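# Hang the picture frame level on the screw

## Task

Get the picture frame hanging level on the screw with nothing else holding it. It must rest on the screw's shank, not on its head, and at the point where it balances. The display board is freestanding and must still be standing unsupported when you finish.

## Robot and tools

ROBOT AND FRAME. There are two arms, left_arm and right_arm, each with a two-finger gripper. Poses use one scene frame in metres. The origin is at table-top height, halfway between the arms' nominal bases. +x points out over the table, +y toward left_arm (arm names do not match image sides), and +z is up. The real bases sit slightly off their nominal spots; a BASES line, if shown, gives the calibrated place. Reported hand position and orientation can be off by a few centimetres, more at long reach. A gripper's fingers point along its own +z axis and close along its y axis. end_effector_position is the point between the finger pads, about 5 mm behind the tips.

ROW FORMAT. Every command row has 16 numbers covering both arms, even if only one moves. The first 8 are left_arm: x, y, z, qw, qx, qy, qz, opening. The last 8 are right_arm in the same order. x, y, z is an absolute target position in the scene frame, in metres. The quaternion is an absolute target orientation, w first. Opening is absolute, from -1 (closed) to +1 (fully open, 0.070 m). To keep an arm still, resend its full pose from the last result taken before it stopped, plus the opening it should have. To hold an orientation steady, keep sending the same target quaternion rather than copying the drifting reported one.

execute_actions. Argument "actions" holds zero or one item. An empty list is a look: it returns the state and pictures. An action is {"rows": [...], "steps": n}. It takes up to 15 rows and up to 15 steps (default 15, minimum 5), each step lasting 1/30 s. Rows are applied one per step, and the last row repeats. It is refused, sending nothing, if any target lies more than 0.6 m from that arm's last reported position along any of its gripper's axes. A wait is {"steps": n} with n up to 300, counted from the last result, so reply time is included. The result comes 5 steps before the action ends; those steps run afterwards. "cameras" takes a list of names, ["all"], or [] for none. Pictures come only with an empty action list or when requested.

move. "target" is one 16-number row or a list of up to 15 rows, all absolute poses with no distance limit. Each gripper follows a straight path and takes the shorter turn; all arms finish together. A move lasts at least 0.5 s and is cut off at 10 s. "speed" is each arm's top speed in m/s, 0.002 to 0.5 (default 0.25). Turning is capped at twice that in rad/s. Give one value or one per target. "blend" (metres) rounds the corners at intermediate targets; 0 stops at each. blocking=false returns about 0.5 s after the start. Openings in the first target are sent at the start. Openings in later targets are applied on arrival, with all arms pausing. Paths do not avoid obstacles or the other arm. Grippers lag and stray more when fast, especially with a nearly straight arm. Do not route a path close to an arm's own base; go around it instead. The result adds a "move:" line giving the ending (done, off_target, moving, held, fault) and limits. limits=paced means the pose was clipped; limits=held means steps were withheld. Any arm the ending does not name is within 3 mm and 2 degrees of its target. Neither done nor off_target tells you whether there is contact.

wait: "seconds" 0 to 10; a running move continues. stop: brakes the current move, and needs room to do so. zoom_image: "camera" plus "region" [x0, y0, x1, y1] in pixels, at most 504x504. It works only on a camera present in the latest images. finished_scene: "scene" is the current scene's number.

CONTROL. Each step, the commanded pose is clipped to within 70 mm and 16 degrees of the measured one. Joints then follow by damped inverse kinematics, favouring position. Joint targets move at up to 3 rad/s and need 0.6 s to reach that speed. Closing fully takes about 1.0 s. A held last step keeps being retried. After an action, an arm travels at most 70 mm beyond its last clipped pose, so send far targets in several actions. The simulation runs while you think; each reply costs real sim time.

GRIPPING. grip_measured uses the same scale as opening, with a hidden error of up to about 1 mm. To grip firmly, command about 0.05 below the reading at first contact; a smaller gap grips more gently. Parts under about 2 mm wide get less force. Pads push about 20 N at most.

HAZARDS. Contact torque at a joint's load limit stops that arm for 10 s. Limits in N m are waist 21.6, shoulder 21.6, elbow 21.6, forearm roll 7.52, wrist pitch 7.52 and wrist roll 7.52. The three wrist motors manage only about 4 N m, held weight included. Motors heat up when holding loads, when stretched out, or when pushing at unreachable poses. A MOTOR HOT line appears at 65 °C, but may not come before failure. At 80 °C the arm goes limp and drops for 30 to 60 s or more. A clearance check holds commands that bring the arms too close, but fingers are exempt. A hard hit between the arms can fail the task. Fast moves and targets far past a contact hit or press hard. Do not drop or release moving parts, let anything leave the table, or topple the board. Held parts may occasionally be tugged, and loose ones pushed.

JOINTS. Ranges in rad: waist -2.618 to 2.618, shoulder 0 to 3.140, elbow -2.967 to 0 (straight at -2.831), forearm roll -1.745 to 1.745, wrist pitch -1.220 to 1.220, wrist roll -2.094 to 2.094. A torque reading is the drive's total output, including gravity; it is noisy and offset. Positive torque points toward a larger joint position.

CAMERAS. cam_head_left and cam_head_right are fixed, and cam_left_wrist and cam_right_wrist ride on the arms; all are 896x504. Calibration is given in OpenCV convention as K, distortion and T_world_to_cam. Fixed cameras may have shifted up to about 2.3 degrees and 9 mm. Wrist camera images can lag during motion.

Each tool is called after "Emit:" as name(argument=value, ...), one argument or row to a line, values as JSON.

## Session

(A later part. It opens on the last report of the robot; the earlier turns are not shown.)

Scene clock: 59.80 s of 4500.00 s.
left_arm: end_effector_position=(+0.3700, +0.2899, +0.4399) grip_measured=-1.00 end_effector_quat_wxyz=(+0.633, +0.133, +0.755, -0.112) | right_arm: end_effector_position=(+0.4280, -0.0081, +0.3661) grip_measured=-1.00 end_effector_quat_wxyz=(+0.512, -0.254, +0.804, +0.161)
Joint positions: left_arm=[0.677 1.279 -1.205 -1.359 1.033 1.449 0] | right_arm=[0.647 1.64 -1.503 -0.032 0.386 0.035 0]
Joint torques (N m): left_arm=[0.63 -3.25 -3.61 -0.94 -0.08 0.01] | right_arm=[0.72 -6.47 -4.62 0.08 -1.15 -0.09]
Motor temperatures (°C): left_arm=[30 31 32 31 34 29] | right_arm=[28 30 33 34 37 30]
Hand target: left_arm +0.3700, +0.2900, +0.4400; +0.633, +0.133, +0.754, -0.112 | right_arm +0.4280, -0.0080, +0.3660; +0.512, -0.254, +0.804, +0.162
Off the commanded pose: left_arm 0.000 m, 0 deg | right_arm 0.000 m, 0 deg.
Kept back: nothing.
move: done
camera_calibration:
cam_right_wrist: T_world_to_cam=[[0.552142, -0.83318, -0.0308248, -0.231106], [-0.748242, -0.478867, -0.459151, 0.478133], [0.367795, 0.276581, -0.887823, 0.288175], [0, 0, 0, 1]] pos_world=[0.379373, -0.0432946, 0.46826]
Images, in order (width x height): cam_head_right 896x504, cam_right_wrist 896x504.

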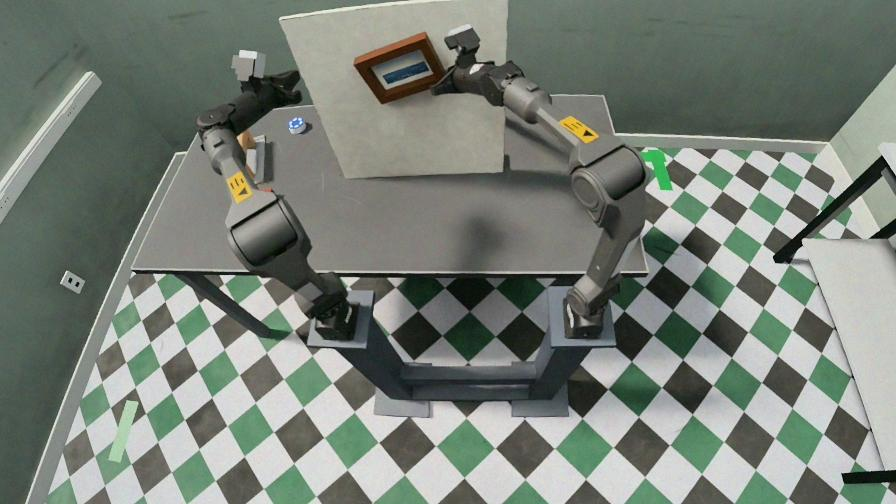

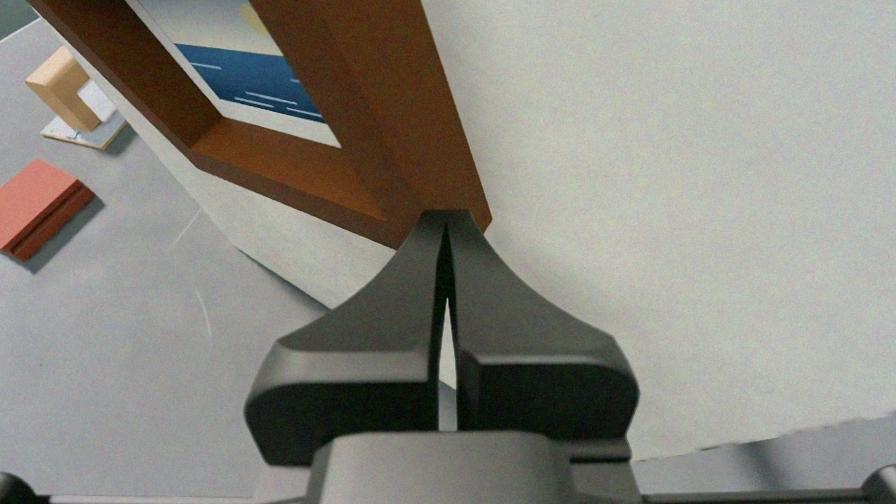

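Emit:
move(
  target=[
    [0.37, 0.29, 0.44, 0.6330, 0.1330, 0.7544, -0.1116, -1, 0.428, 0.004, 0.355, 0.5124, -0.2536, 0.8044, 0.1616, -1],
    [0.37, 0.29, 0.44, 0.6330, 0.1330, 0.7544, -0.1116, -1, 0.428, 0.013, 0.344, 0.5124, -0.2536, 0.8044, 0.1616, -1],
  ],
  speed=0.03,
  blend=0.005,
)

Emit:
zoom_image(
  camera="cam_head_right",
  region=[340, 20, 500, 140],
)

Emit:
zoom_image(
  camera="cam_head_left",
  region=[340, 20, 500, 140],
)

Scene clock: 61.50 s of 4500.00 s.
left_arm: end_effector_position=(+0.3700, +0.2899, +0.4399) grip_measured=-1.00 end_effector_quat_wxyz=(+0.633, +0.133, +0.755, -0.112) | right_arm: end_effector_position=(+0.4281, +0.0130, +0.3444) grip_measured=-1.00 end_effector_quat_wxyz=(+0.513, -0.253, +0.804, +0.162)
Joint positions: left_arm=[0.677 1.279 -1.205 -1.359 1.033 1.449 0] | right_arm=[0.7 1.686 -1.473 -0.193 0.315 0.212 0]
Joint torques (N m): left_arm=[0.39 -3.3 -3.57 -0.88 -0.07 0.03] | right_arm=[0.24 -6.72 -4.5 -0.03 -0.93 -0.08]
Motor temperatures (°C): left_arm=[30 31 32 31 34 29] | right_arm=[28 31 33 34 37 30]
Hand target: left_arm +0.3700, +0.2900, +0.4400; +0.633, +0.133, +0.754, -0.112 | right_arm +0.4280, +0.0130, +0.3440; +0.512, -0.254, +0.804, +0.162
Off the commanded pose: left_arm 0.000 m, 0 deg | right_arm 0.000 m, 0 deg.
Kept back: nothing.
move: done
camera_calibration:
cam_left_wrist: T_world_to_cam=[[-0.322176, -0.946557, -0.0152435, 0.403875], [-0.654958, 0.234494, -0.718361, 0.490957], [0.683544, -0.221455, -0.695503, 0.238974], [0, 0, 0, 1]] pos_world=[0.288326, 0.320086, 0.525048]
cam_right_wrist: T_world_to_cam=[[0.552233, -0.833108, -0.031146, -0.214211], [-0.74777, -0.478456, -0.460348, 0.47853], [0.368617, 0.277509, -0.887192, 0.262488], [0, 0, 0, 1]] pos_world=[0.379367, -0.0223486, 0.446495]

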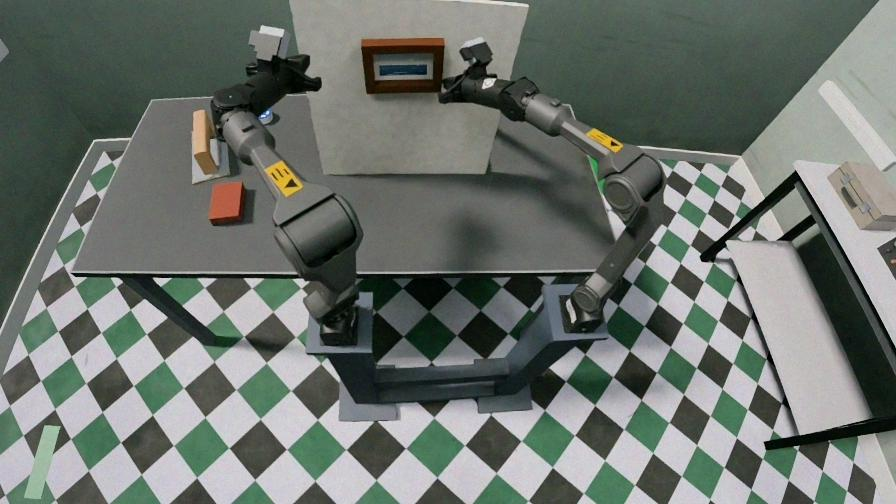

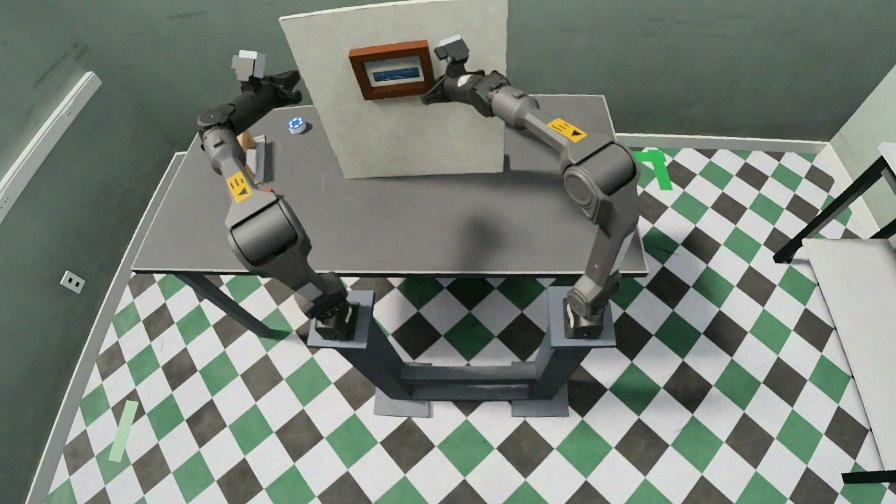

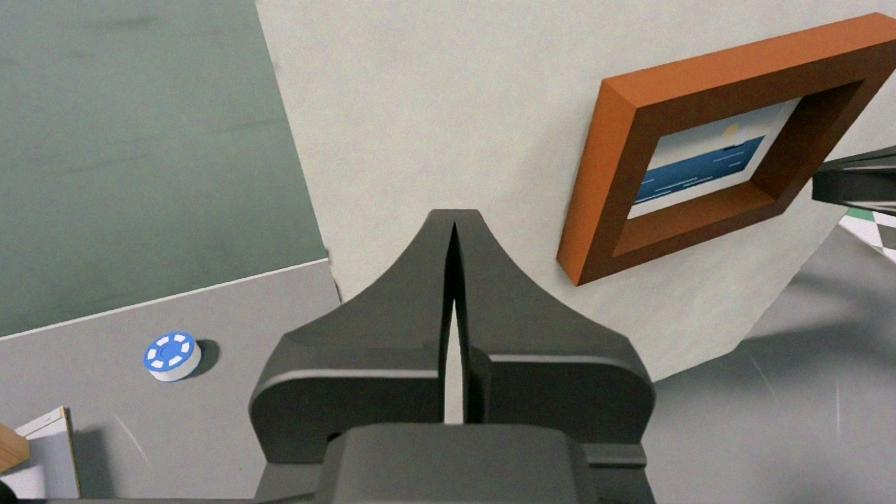

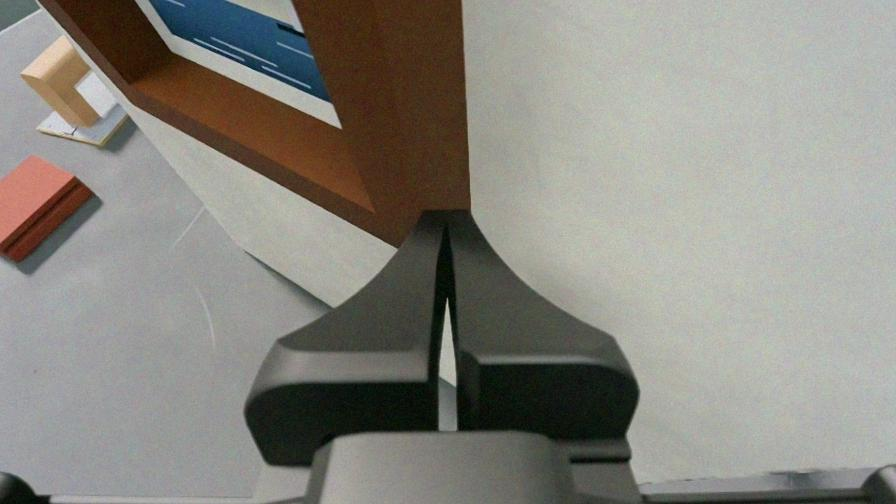

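Scaled by 3.150 from the camera's 896x504 image, which has a finer 1280x720 frame.

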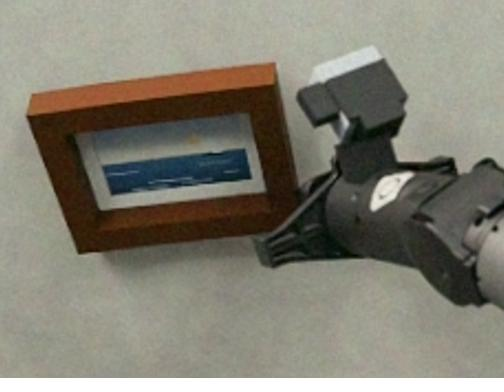

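Scaled by 3.150 from the camera's 896x504 image, which has a finer 1280x720 frame.

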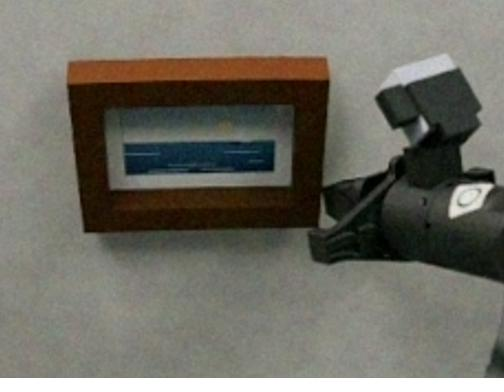

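Emit:
move(
  target=[
    [0.40, 0.245, 0.43, 0.6330, 0.1330, 0.7544, -0.1116, -1, 0.428, 0.013, 0.344, 0.5124, -0.2536, 0.8044, 0.1616, -1],
    [0.445, 0.222, 0.414, 0.6330, 0.1330, 0.7544, -0.1116, -1, 0.428, 0.013, 0.344, 0.5124, -0.2536, 0.8044, 0.1616, -1],
  ],
  speed=[0.12, 0.06],
  blend=0.01,
)

Emit:
zoom_image(
  camera="cam_head_left",
  region=[300, 10, 480, 145],
)

Scene clock: 65.23 s of 4500.00 s.
left_arm: end_effector_position=(+0.4454, +0.2218, +0.4136) grip_measured=-1.00 end_effector_quat_wxyz=(+0.633, +0.133, +0.755, -0.112) | right_arm: end_effector_position=(+0.4281, +0.0130, +0.3444) grip_measured=-1.00 end_effector_quat_wxyz=(+0.513, -0.253, +0.804, +0.162)
Joint positions: left_arm=[0.254 1.409 -1.217 -1.413 0.596 1.498 0] | right_arm=[0.7 1.686 -1.473 -0.193 0.315 0.212 0]
Joint torques (N m): left_arm=[0.41 -5.61 -3.51 -0.5 -0.02 -0.13] | right_arm=[-0.29 -7.88 -4.84 -0.05 -0.83 -0.11]
Motor temperatures (°C): left_arm=[30 31 32 31 34 29] | right_arm=[28 31 33 34 37 30]
Hand target: left_arm +0.4450, +0.2220, +0.4140; +0.633, +0.133, +0.754, -0.112 | right_arm +0.4280, +0.0130, +0.3440; +0.512, -0.254, +0.804, +0.162
Off the commanded pose: left_arm 0.001 m, 0 deg | right_arm 0.000 m, 0 deg.
Kept back: nothing.
move: done
camera_calibration:
cam_left_wrist: T_world_to_cam=[[-0.322243, -0.946541, -0.0148188, 0.363184], [-0.65528, 0.234328, -0.718122, 0.53748], [0.683204, -0.2217, -0.69576, 0.154332], [0, 0, 0, 1]] pos_world=[0.363793, 0.252037, 0.498736]
cam_right_wrist: T_world_to_cam=[[0.552233, -0.833108, -0.031146, -0.214211], [-0.74777, -0.478456, -0.460348, 0.47853], [0.368617, 0.277509, -0.887192, 0.262488], [0, 0, 0, 1]] pos_world=[0.379367, -0.0223486, 0.446495]

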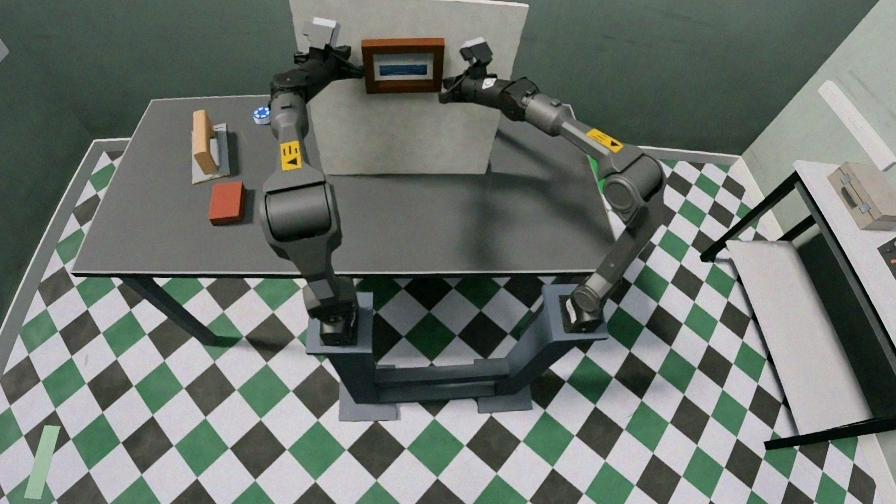

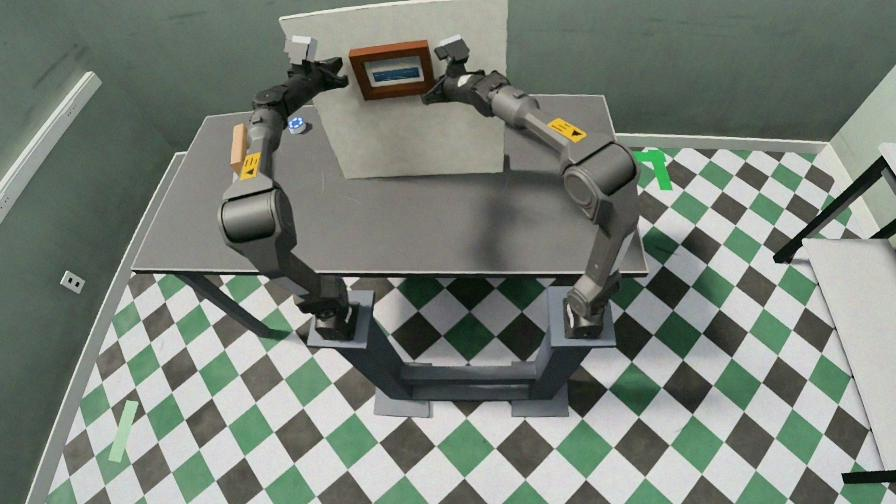

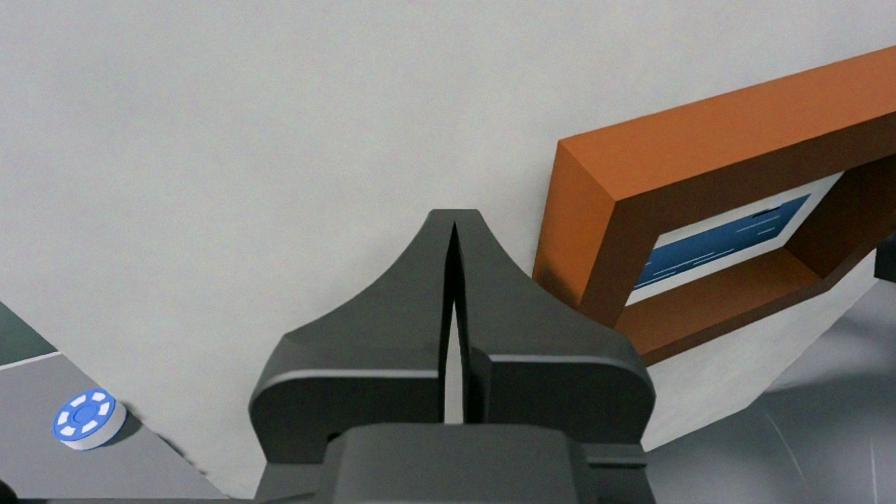

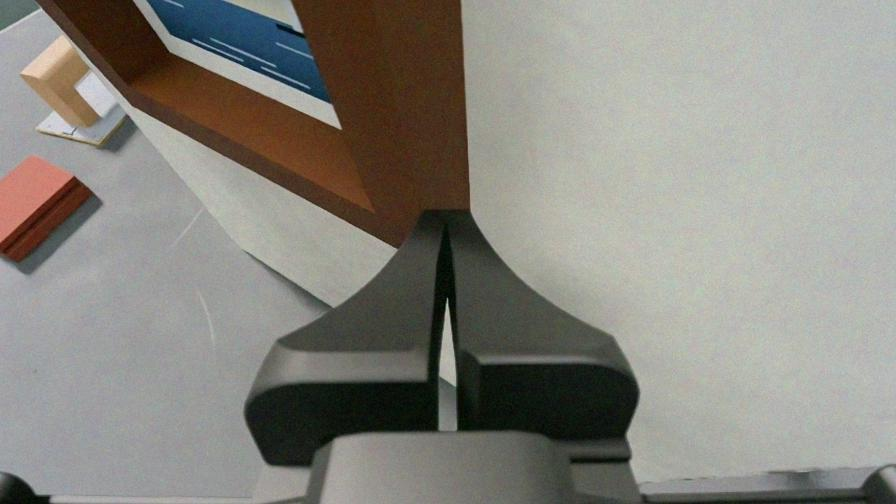

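Scaled by 2.800 from the camera's 896x504 image, which has a finer 1280x720 frame.

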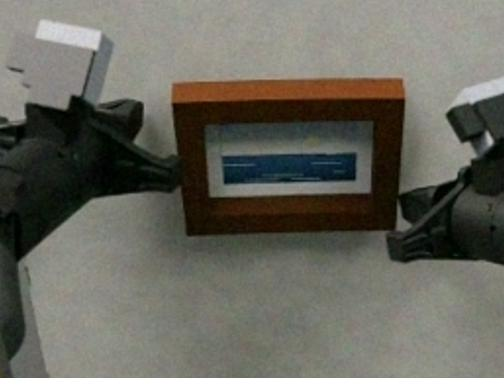

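Emit:
move(
  target=[0.445, 0.2035, 0.416, 0.6330, 0.1330, 0.7544, -0.1116, -1, 0.428, 0.013, 0.344, 0.5124, -0.2536, 0.8044, 0.1616, -1],
  speed=0.03,
  cameras=["cam_head_left", "cam_left_wrist"],
)

Emit:
zoom_image(
  camera="cam_head_left",
  region=[340, 20, 480, 125],
)

Scene clock: 68.13 s of 4500.00 s.
left_arm: end_effector_position=(+0.4450, +0.2033, +0.4164) grip_measured=-1.00 end_effector_quat_wxyz=(+0.633, +0.133, +0.754, -0.112) | right_arm: end_effector_position=(+0.4281, +0.0130, +0.3444) grip_measured=-1.00 end_effector_quat_wxyz=(+0.513, -0.253, +0.804, +0.162)
Joint positions: left_arm=[0.18 1.394 -1.213 -1.386 0.525 1.458 0] | right_arm=[0.7 1.686 -1.473 -0.193 0.315 0.212 0]
Joint torques (N m): left_arm=[0.32 -5.92 -2.75 -0.42 -0.15 -0.07] | right_arm=[-0.09 -7.73 -5.11 -0.06 -0.96 -0.08]
Motor temperatures (°C): left_arm=[30 31 32 31 34 29] | right_arm=[28 31 33 33 37 30]
Hand target: left_arm +0.4450, +0.2035, +0.4160; +0.633, +0.133, +0.754, -0.112 | right_arm +0.4280, +0.0130, +0.3440; +0.512, -0.254, +0.804, +0.162
Off the commanded pose: left_arm 0.000 m, 0 deg | right_arm 0.000 m, 0 deg.
Kept back: nothing.
move: done
camera_calibration:
cam_left_wrist: T_world_to_cam=[[-0.322333, -0.946506, -0.0150976, 0.345668], [-0.654239, 0.234271, -0.719089, 0.54354], [0.684159, -0.221909, -0.694754, 0.151606], [0, 0, 0, 1]] pos_world=[0.363303, 0.233484, 0.501401]
Images, in order (width x height): cam_head_left 896x504, cam_left_wrist 896x504.

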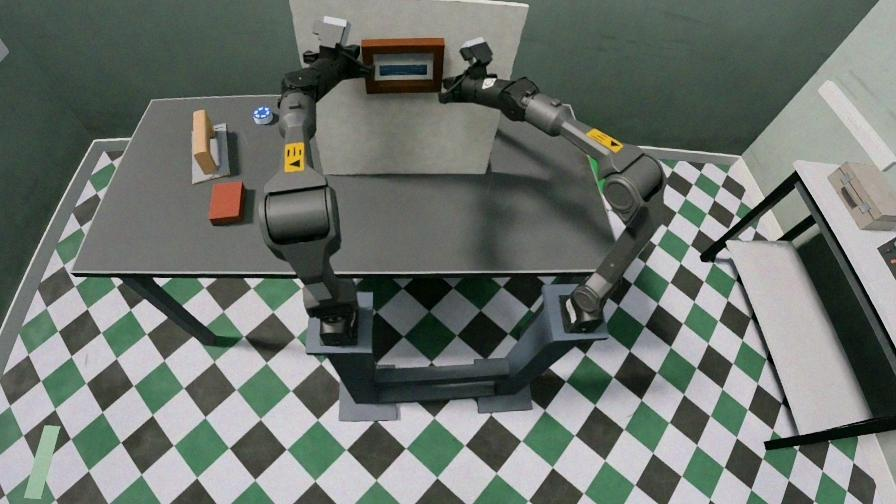

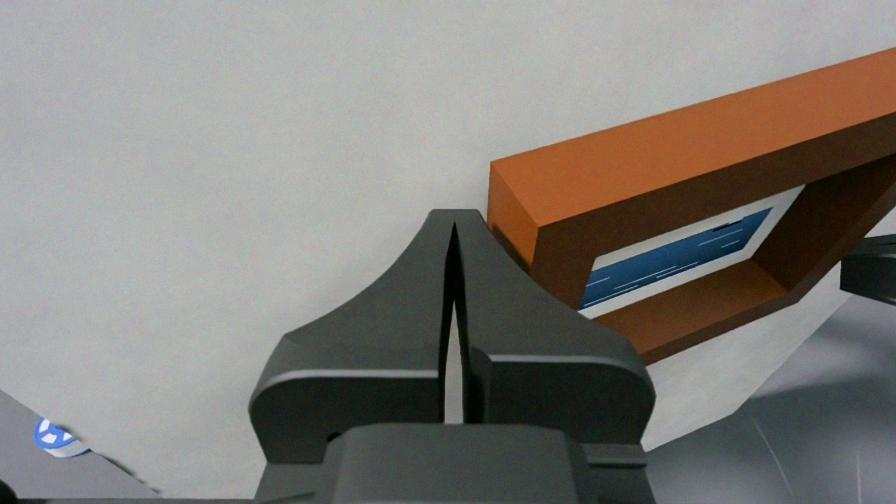

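Scaled by 3.600 from the camera's 896x504 image, which has a finer 1280x720 frame.

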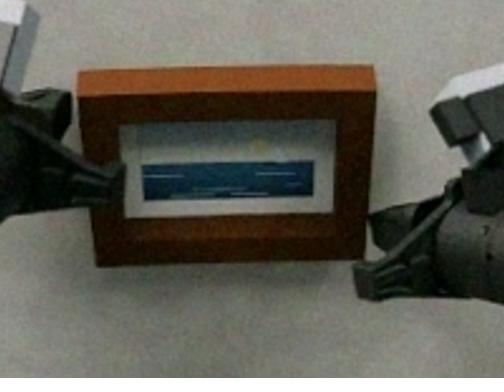

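Emit:
execute_actions(
  actions=[],
  cameras=["all"],
)

Scene clock: 69.07 s of 4500.00 s.
left_arm: end_effector_position=(+0.4450, +0.2033, +0.4164) grip_measured=-1.00 end_effector_quat_wxyz=(+0.633, +0.133, +0.754, -0.112) | right_arm: end_effector_position=(+0.4281, +0.0130, +0.3444) grip_measured=-1.00 end_effector_quat_wxyz=(+0.513, -0.253, +0.804, +0.162)
Joint positions: left_arm=[0.18 1.394 -1.213 -1.386 0.525 1.458 0] | right_arm=[0.7 1.686 -1.473 -0.193 0.315 0.212 0]
Joint torques (N m): left_arm=[0.61 -5.55 -2.97 -0.64 -0.06 0.02] | right_arm=[-0.04 -7.62 -5.15 -0.05 -0.97 -0.07]
Motor temperatures (°C): left_arm=[30 31 32 31 34 29] | right_arm=[28 31 33 33 37 30]
Hand target: left_arm +0.4450, +0.2035, +0.4160; +0.633, +0.133, +0.754, -0.112 | right_arm +0.4280, +0.0130, +0.3440; +0.512, -0.254, +0.804, +0.162
Off the commanded pose: left_arm 0.000 m, 0 deg | right_arm 0.000 m, 0 deg.
Steps of this call (1-28: nothing new was sent). Readings (end_effector_position of left_arm | right_arm):
1: (+0.4450, +0.2033, +0.4164) | (+0.4281, +0.0130, +0.3444)
2: (+0.4450, +0.2033, +0.4164) | (+0.4281, +0.0130, +0.3444)
4: (+0.4450, +0.2033, +0.4164) | (+0.4281, +0.0130, +0.3444)
8: (+0.4450, +0.2033, +0.4164) | (+0.4281, +0.0130, +0.3444)
28: the state above
camera_calibration:
cam_left_wrist: T_world_to_cam=[[-0.322333, -0.946506, -0.0150976, 0.345668], [-0.654239, 0.234271, -0.719089, 0.54354], [0.684159, -0.221909, -0.694754, 0.151606], [0, 0, 0, 1]] pos_world=[0.363303, 0.233484, 0.501401]
cam_right_wrist: T_world_to_cam=[[0.552233, -0.833108, -0.031146, -0.214211], [-0.74777, -0.478456, -0.460348, 0.47853], [0.368617, 0.277509, -0.887192, 0.262488], [0, 0, 0, 1]] pos_world=[0.379367, -0.0223486, 0.446495]

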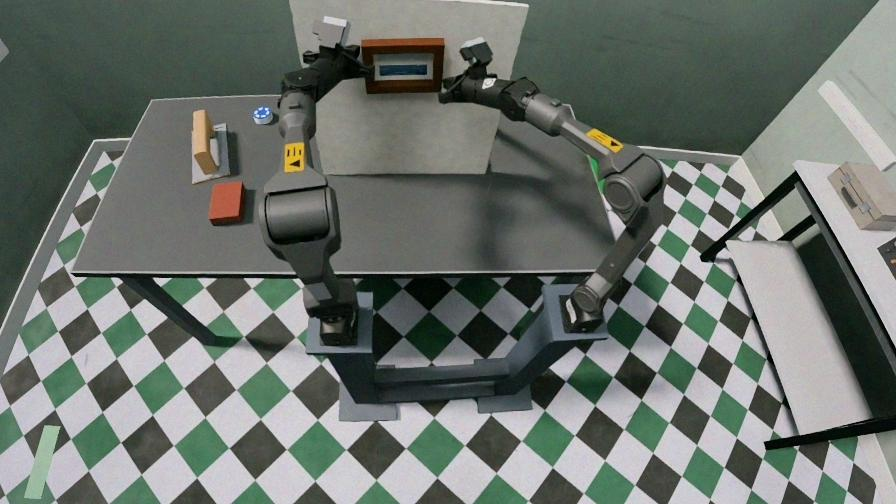

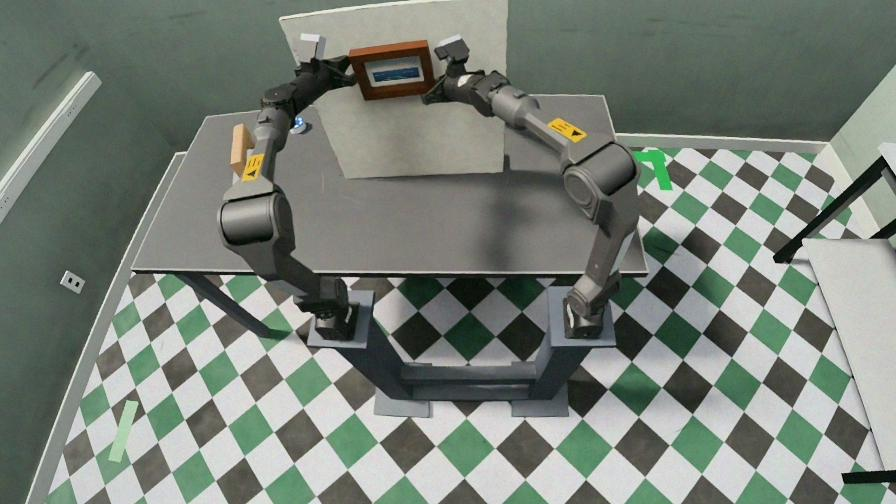

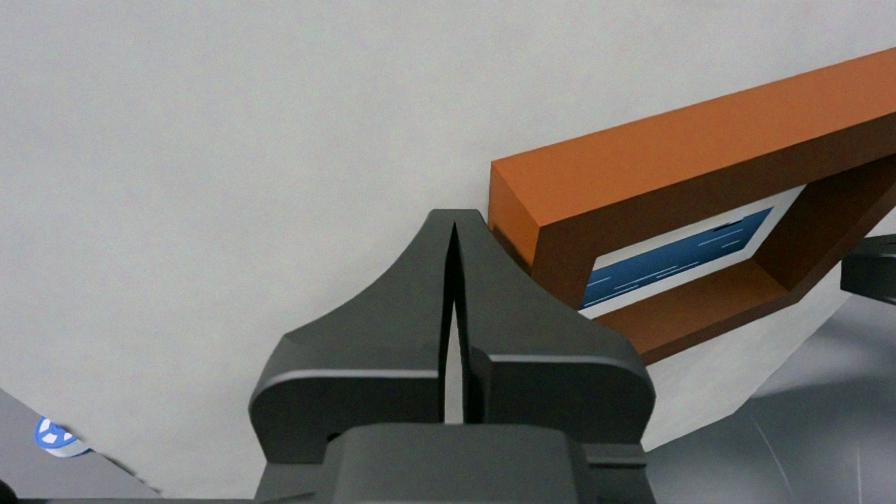

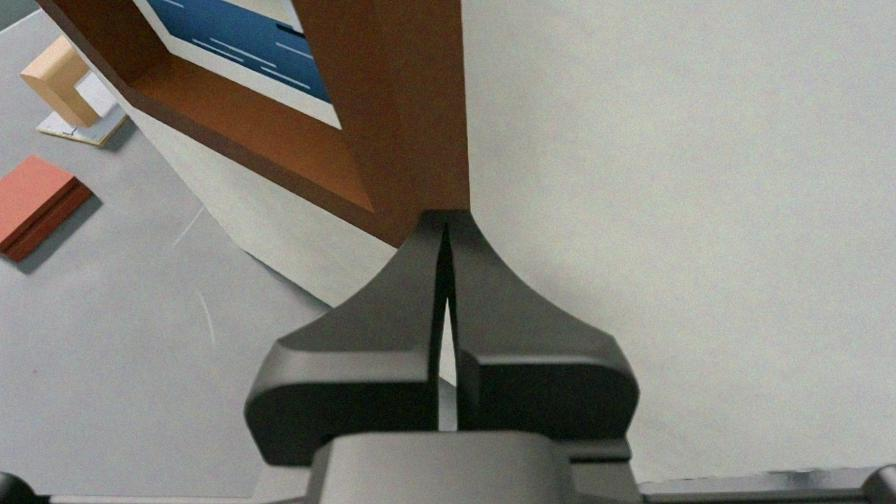

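Emit:
move(
  target=[
    [0.445, 0.1935, 0.416, 0.633, 0.133, 0.7544, -0.1116, -1, 0.428, 0.008, 0.344, 0.5124, -0.2536, 0.8044, 0.1616, -1],
  ],
  speed=0.02,
)

Scene clock: 70.20 s of 4500.00 s.
left_arm: end_effector_position=(+0.4457, +0.1964, +0.4160) grip_measured=-1.00 end_effector_quat_wxyz=(+0.634, +0.129, +0.755, -0.109) | right_arm: end_effector_position=(+0.4280, +0.0079, +0.3441) grip_measured=-1.00 end_effector_quat_wxyz=(+0.512, -0.254, +0.804, +0.162)
Joint positions: left_arm=[0.144 1.389 -1.207 -1.376 0.48 1.441 0] | right_arm=[0.688 1.675 -1.459 -0.159 0.311 0.174 0]
Joint torques (N m): left_arm=[-7.85 -6.1 -2.68 -0.47 2.64 -0.06] | right_arm=[0.37 -7.26 -3.82 -0.1 -0.77 0.04]
Motor temperatures (°C): left_arm=[30 31 32 31 34 29] | right_arm=[28 31 33 33 37 30]
Hand target: left_arm +0.4450, +0.1935, +0.4160; +0.633, +0.133, +0.754, -0.112 | right_arm +0.4280, +0.0080, +0.3440; +0.512, -0.254, +0.804, +0.162
Off the commanded pose: left_arm 0.003 m, 1 deg | right_arm 0.000 m, 0 deg.
Kept back: nothing.
move: done
camera_calibration:
cam_left_wrist: T_world_to_cam=[[-0.313504, -0.949472, -0.0148088, 0.335932], [-0.656607, 0.228017, -0.718941, 0.547529], [0.68599, -0.215667, -0.694914, 0.147464], [0, 0, 0, 1]] pos_world=[0.363668, 0.225915, 0.501091]
cam_right_wrist: T_world_to_cam=[[0.552268, -0.833096, -0.0308436, -0.218528], [-0.748137, -0.478945, -0.459242, 0.47574], [0.36782, 0.2767, -0.887776, 0.264175], [0, 0, 0, 1]] pos_world=[0.379435, -0.0272991, 0.446268]

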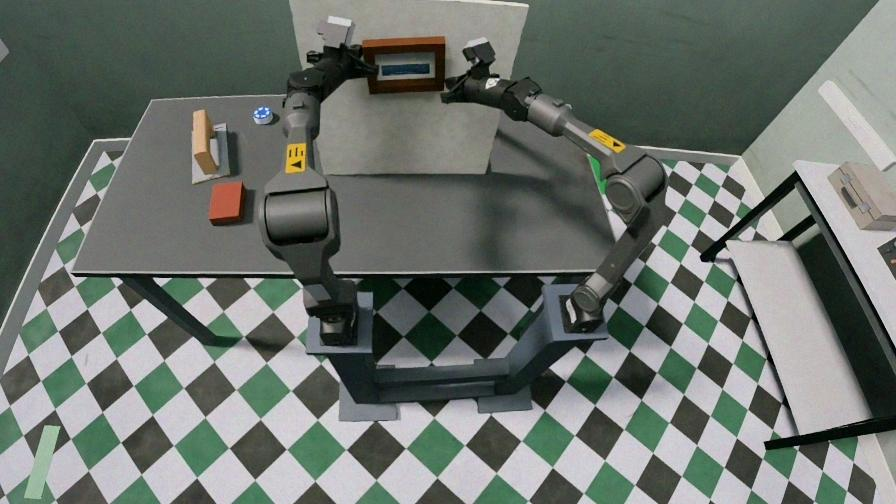

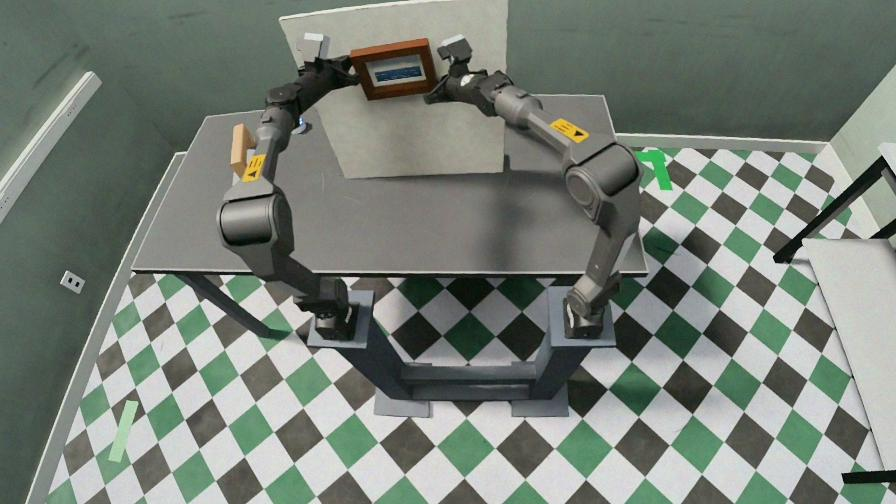

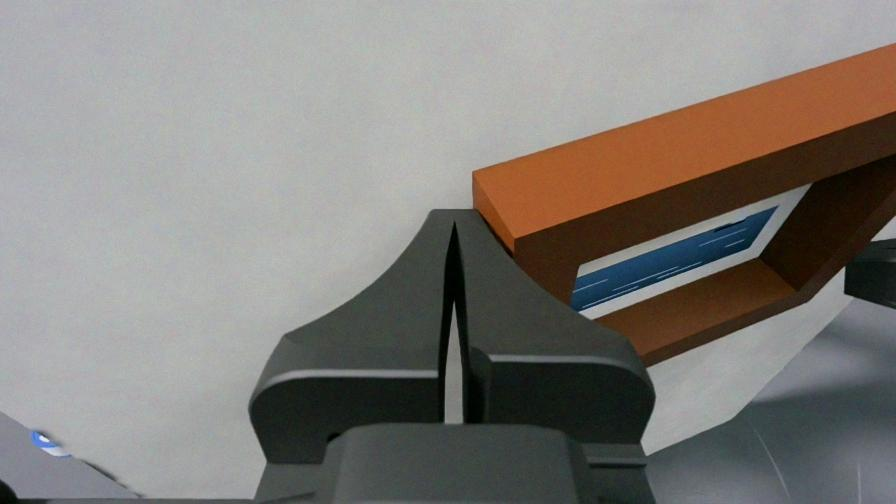

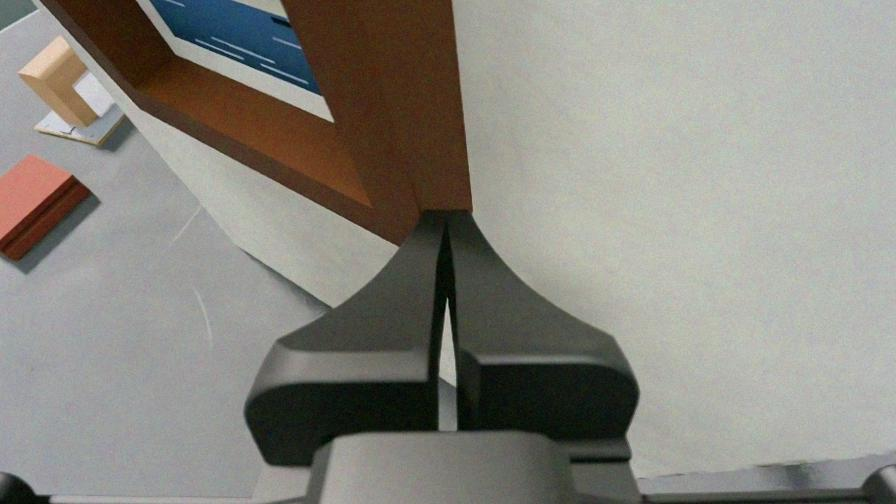

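Emit:
zoom_image(
  camera="cam_head_left",
  region=[340, 20, 480, 110],
)

Emit:
zoom_image(
  camera="cam_head_right",
  region=[330, 25, 470, 115],
)

Scaled by 3.600 from the camera's 896x504 image, which has a finer 1280x720 frame.

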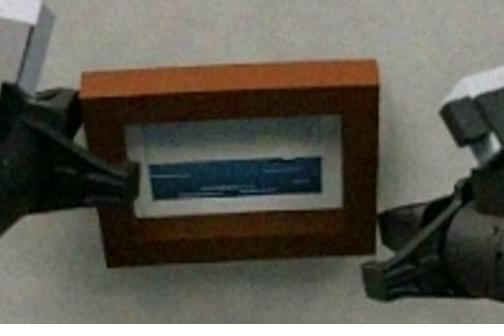

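Scaled by 3.600 from the camera's 896x504 image, which has a finer 1280x720 frame.

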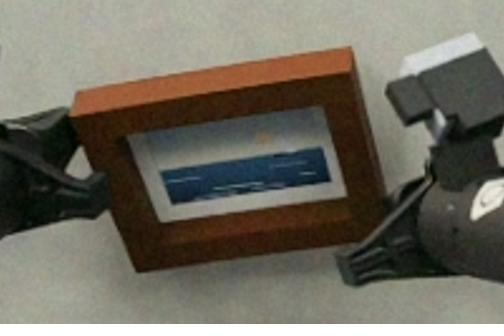

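Emit:
zoom_image(
  camera="cam_head_left",
  region=[350, 30, 390, 100],
)

Emit:
zoom_image(
  camera="cam_left_wrist",
  region=[400, 140, 600, 320],
)

Scaled by 7.200 from the camera's 896x504 image, which has a finer 1280x720 frame.

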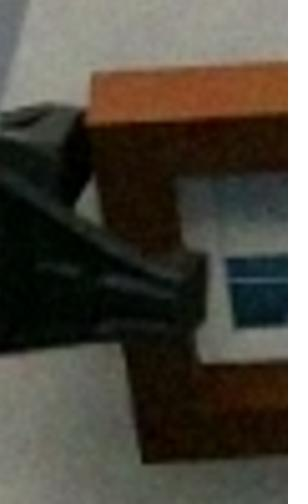

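Scaled by 2.520 from the camera's 896x504 image, which has a finer 1280x720 frame.

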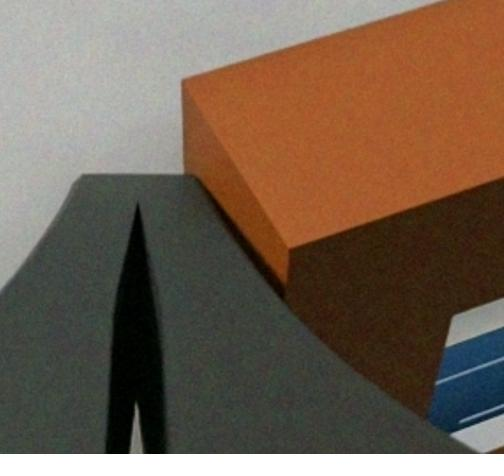

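Emit:
zoom_image(
  camera="cam_head_left",
  region=[270, 0, 400, 110],
)

Emit:
zoom_image(
  camera="cam_head_right",
  region=[250, 20, 380, 130],
)

Scaled by 3.877 from the camera's 896x504 image, which has a finer 1280x720 frame.

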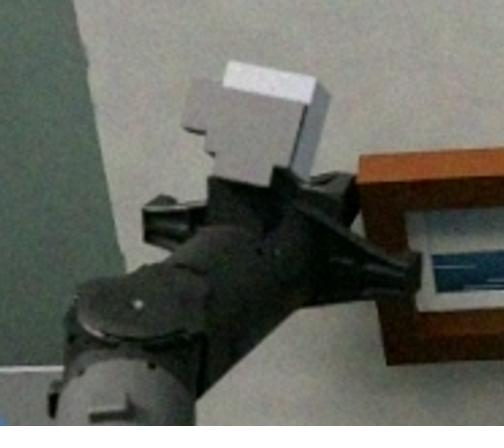

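Scaled by 3.877 from the camera's 896x504 image, which has a finer 1280x720 frame.

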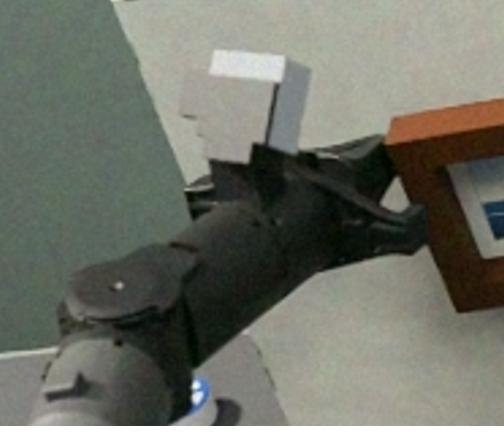

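Emit:
zoom_image(
  camera="cam_head_left",
  region=[350, 30, 400, 70],
)

Emit:
zoom_image(
  camera="cam_head_left",
  region=[415, 25, 465, 65],
)

Emit:
zoom_image(
  camera="cam_head_right",
  region=[335, 35, 385, 75],
)

Emit:
zoom_image(
  camera="cam_head_right",
  region=[400, 30, 450, 70],
)

Scaled by 10.080 from the camera's 896x504 image, which has a finer 1280x720 frame.

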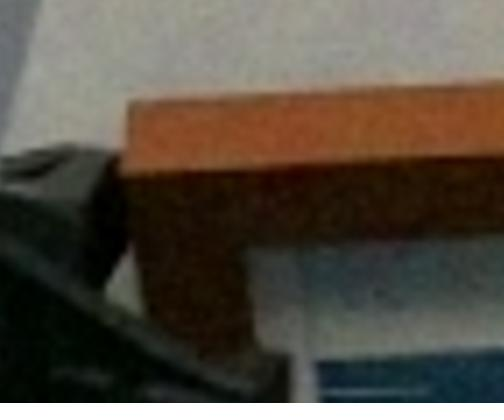

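Scaled by 10.080 from the camera's 896x504 image, which has a finer 1280x720 frame.

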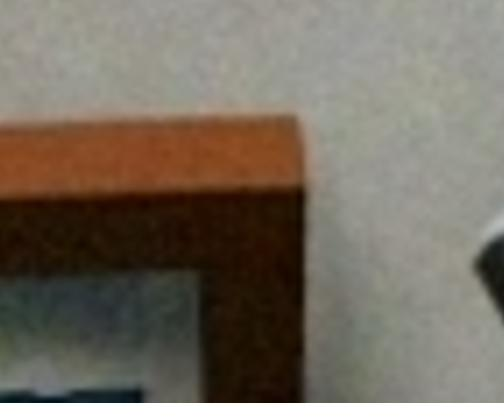

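Scaled by 10.080 from the camera's 896x504 image, which has a finer 1280x720 frame.

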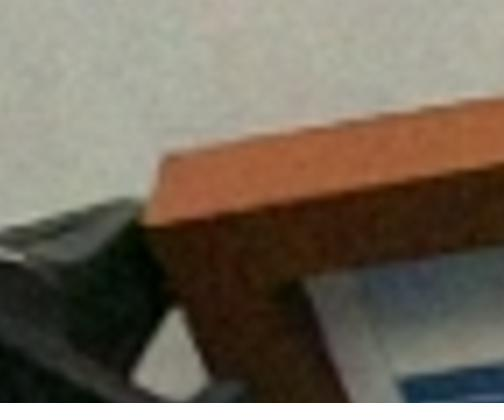

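Scaled by 10.080 from the camera's 896x504 image, which has a finer 1280x720 frame.

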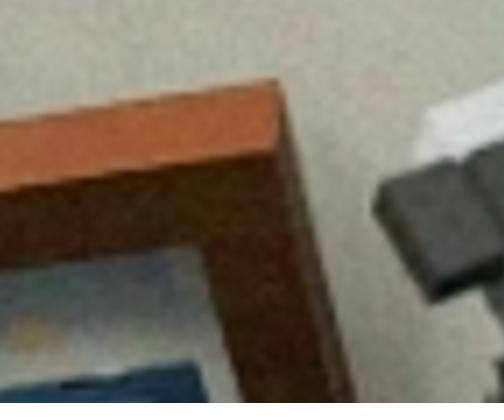

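Emit:
move(
  target=[
    [0.445, 0.190, 0.416, 0.633, 0.133, 0.7544, -0.1116, -1, 0.428, 0.008, 0.344, 0.5124, -0.2536, 0.8044, 0.1616, -1],
  ],
  speed=0.01,
)

Scene clock: 79.37 s of 4500.00 s.
left_arm: end_effector_position=(+0.4469, +0.1945, +0.4160) grip_measured=-1.00 end_effector_quat_wxyz=(+0.635, +0.126, +0.755, -0.104) | right_arm: end_effector_position=(+0.4280, +0.0079, +0.3441) grip_measured=-1.00 end_effector_quat_wxyz=(+0.512, -0.254, +0.804, +0.162)
Joint positions: left_arm=[0.125 1.388 -1.205 -1.371 0.45 1.436 0] | right_arm=[0.688 1.675 -1.459 -0.159 0.311 0.174 0]
Joint torques (N m): left_arm=[-15.98 -0.78 0.43 0.14 5.12 -0.02] | right_arm=[5.25 -5.23 -5.79 0.37 -2.1 0.03]
Motor temperatures (°C): left_arm=[30 31 32 31 40 29] | right_arm=[28 31 33 33 38 30]
Hand target: left_arm +0.4450, +0.1900, +0.4160; +0.633, +0.133, +0.754, -0.112 | right_arm +0.4280, +0.0080, +0.3440; +0.512, -0.254, +0.804, +0.162
Off the commanded pose: left_arm 0.005 m, 1 deg | right_arm 0.000 m, 0 deg.
Kept back: nothing.
move: off_target (left_arm)
camera_calibration:
cam_left_wrist: T_world_to_cam=[[-0.302236, -0.953047, -0.0188432, 0.33185], [-0.657602, 0.222772, -0.719675, 0.550538], [0.690082, -0.20512, -0.694055, 0.141938], [0, 0, 0, 1]] pos_world=[0.364383, 0.222739, 0.500974]
cam_right_wrist: T_world_to_cam=[[0.552268, -0.833096, -0.0308436, -0.218528], [-0.748137, -0.478945, -0.459242, 0.47574], [0.36782, 0.2767, -0.887776, 0.264175], [0, 0, 0, 1]] pos_world=[0.379435, -0.0272991, 0.446268]

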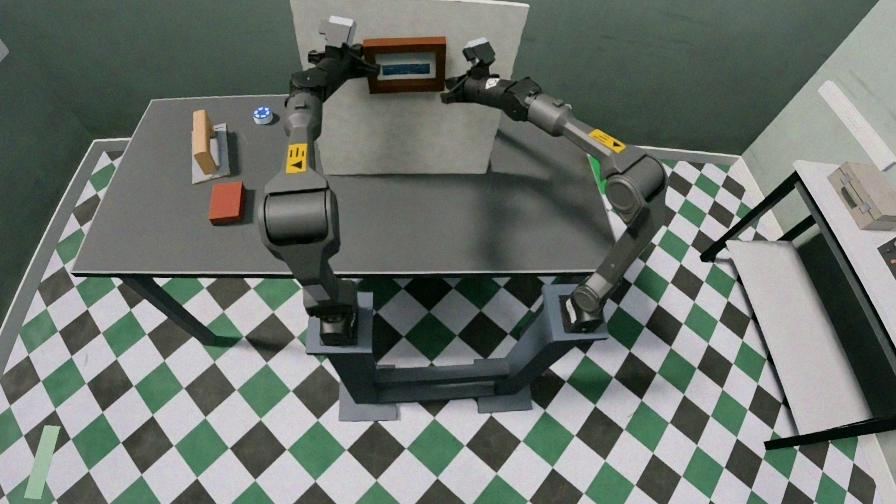

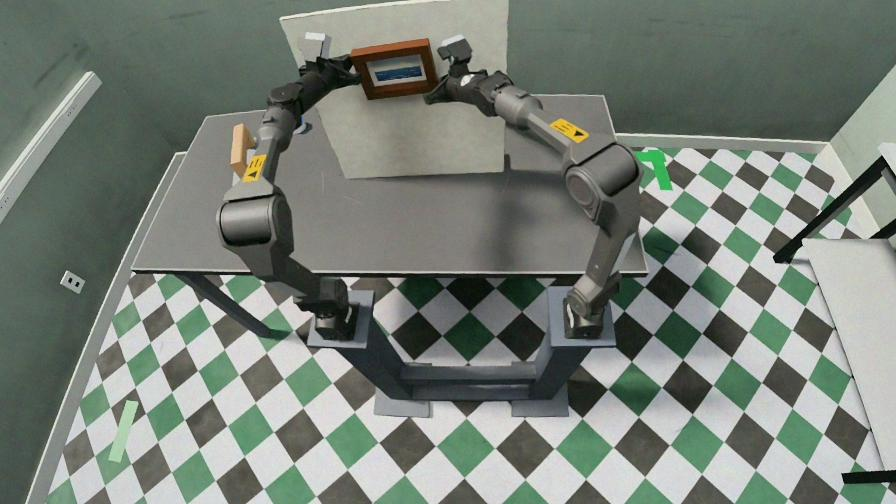

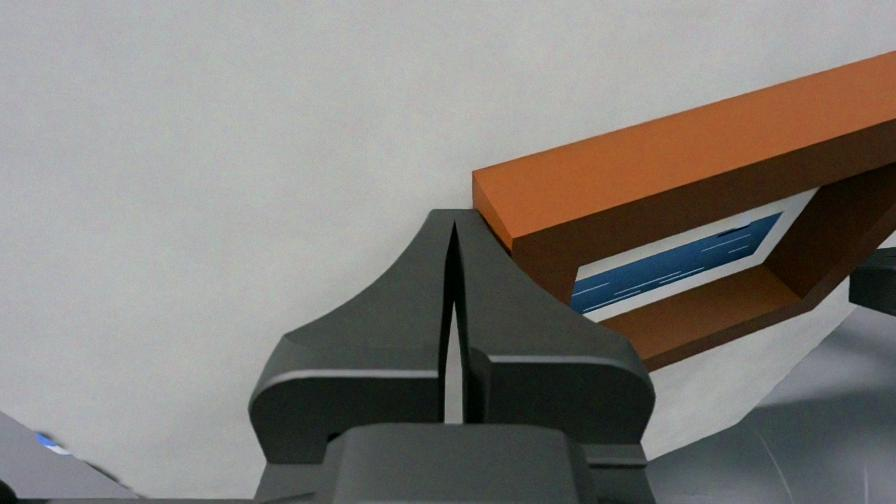

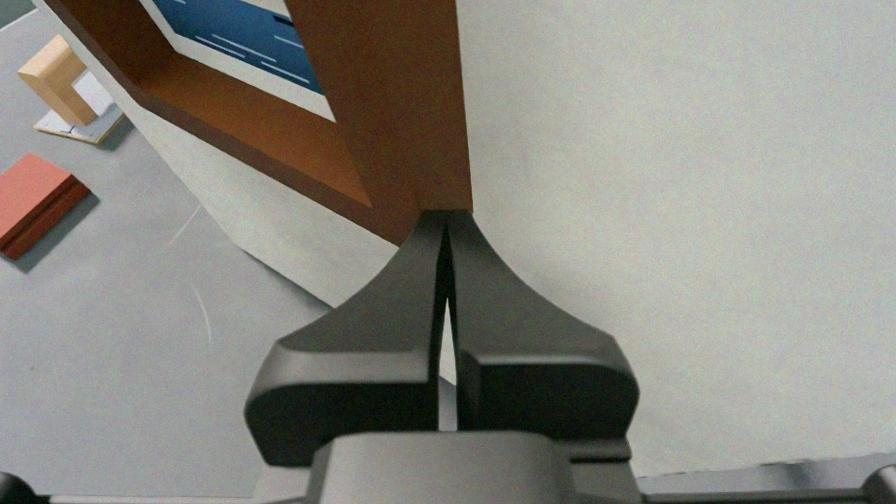

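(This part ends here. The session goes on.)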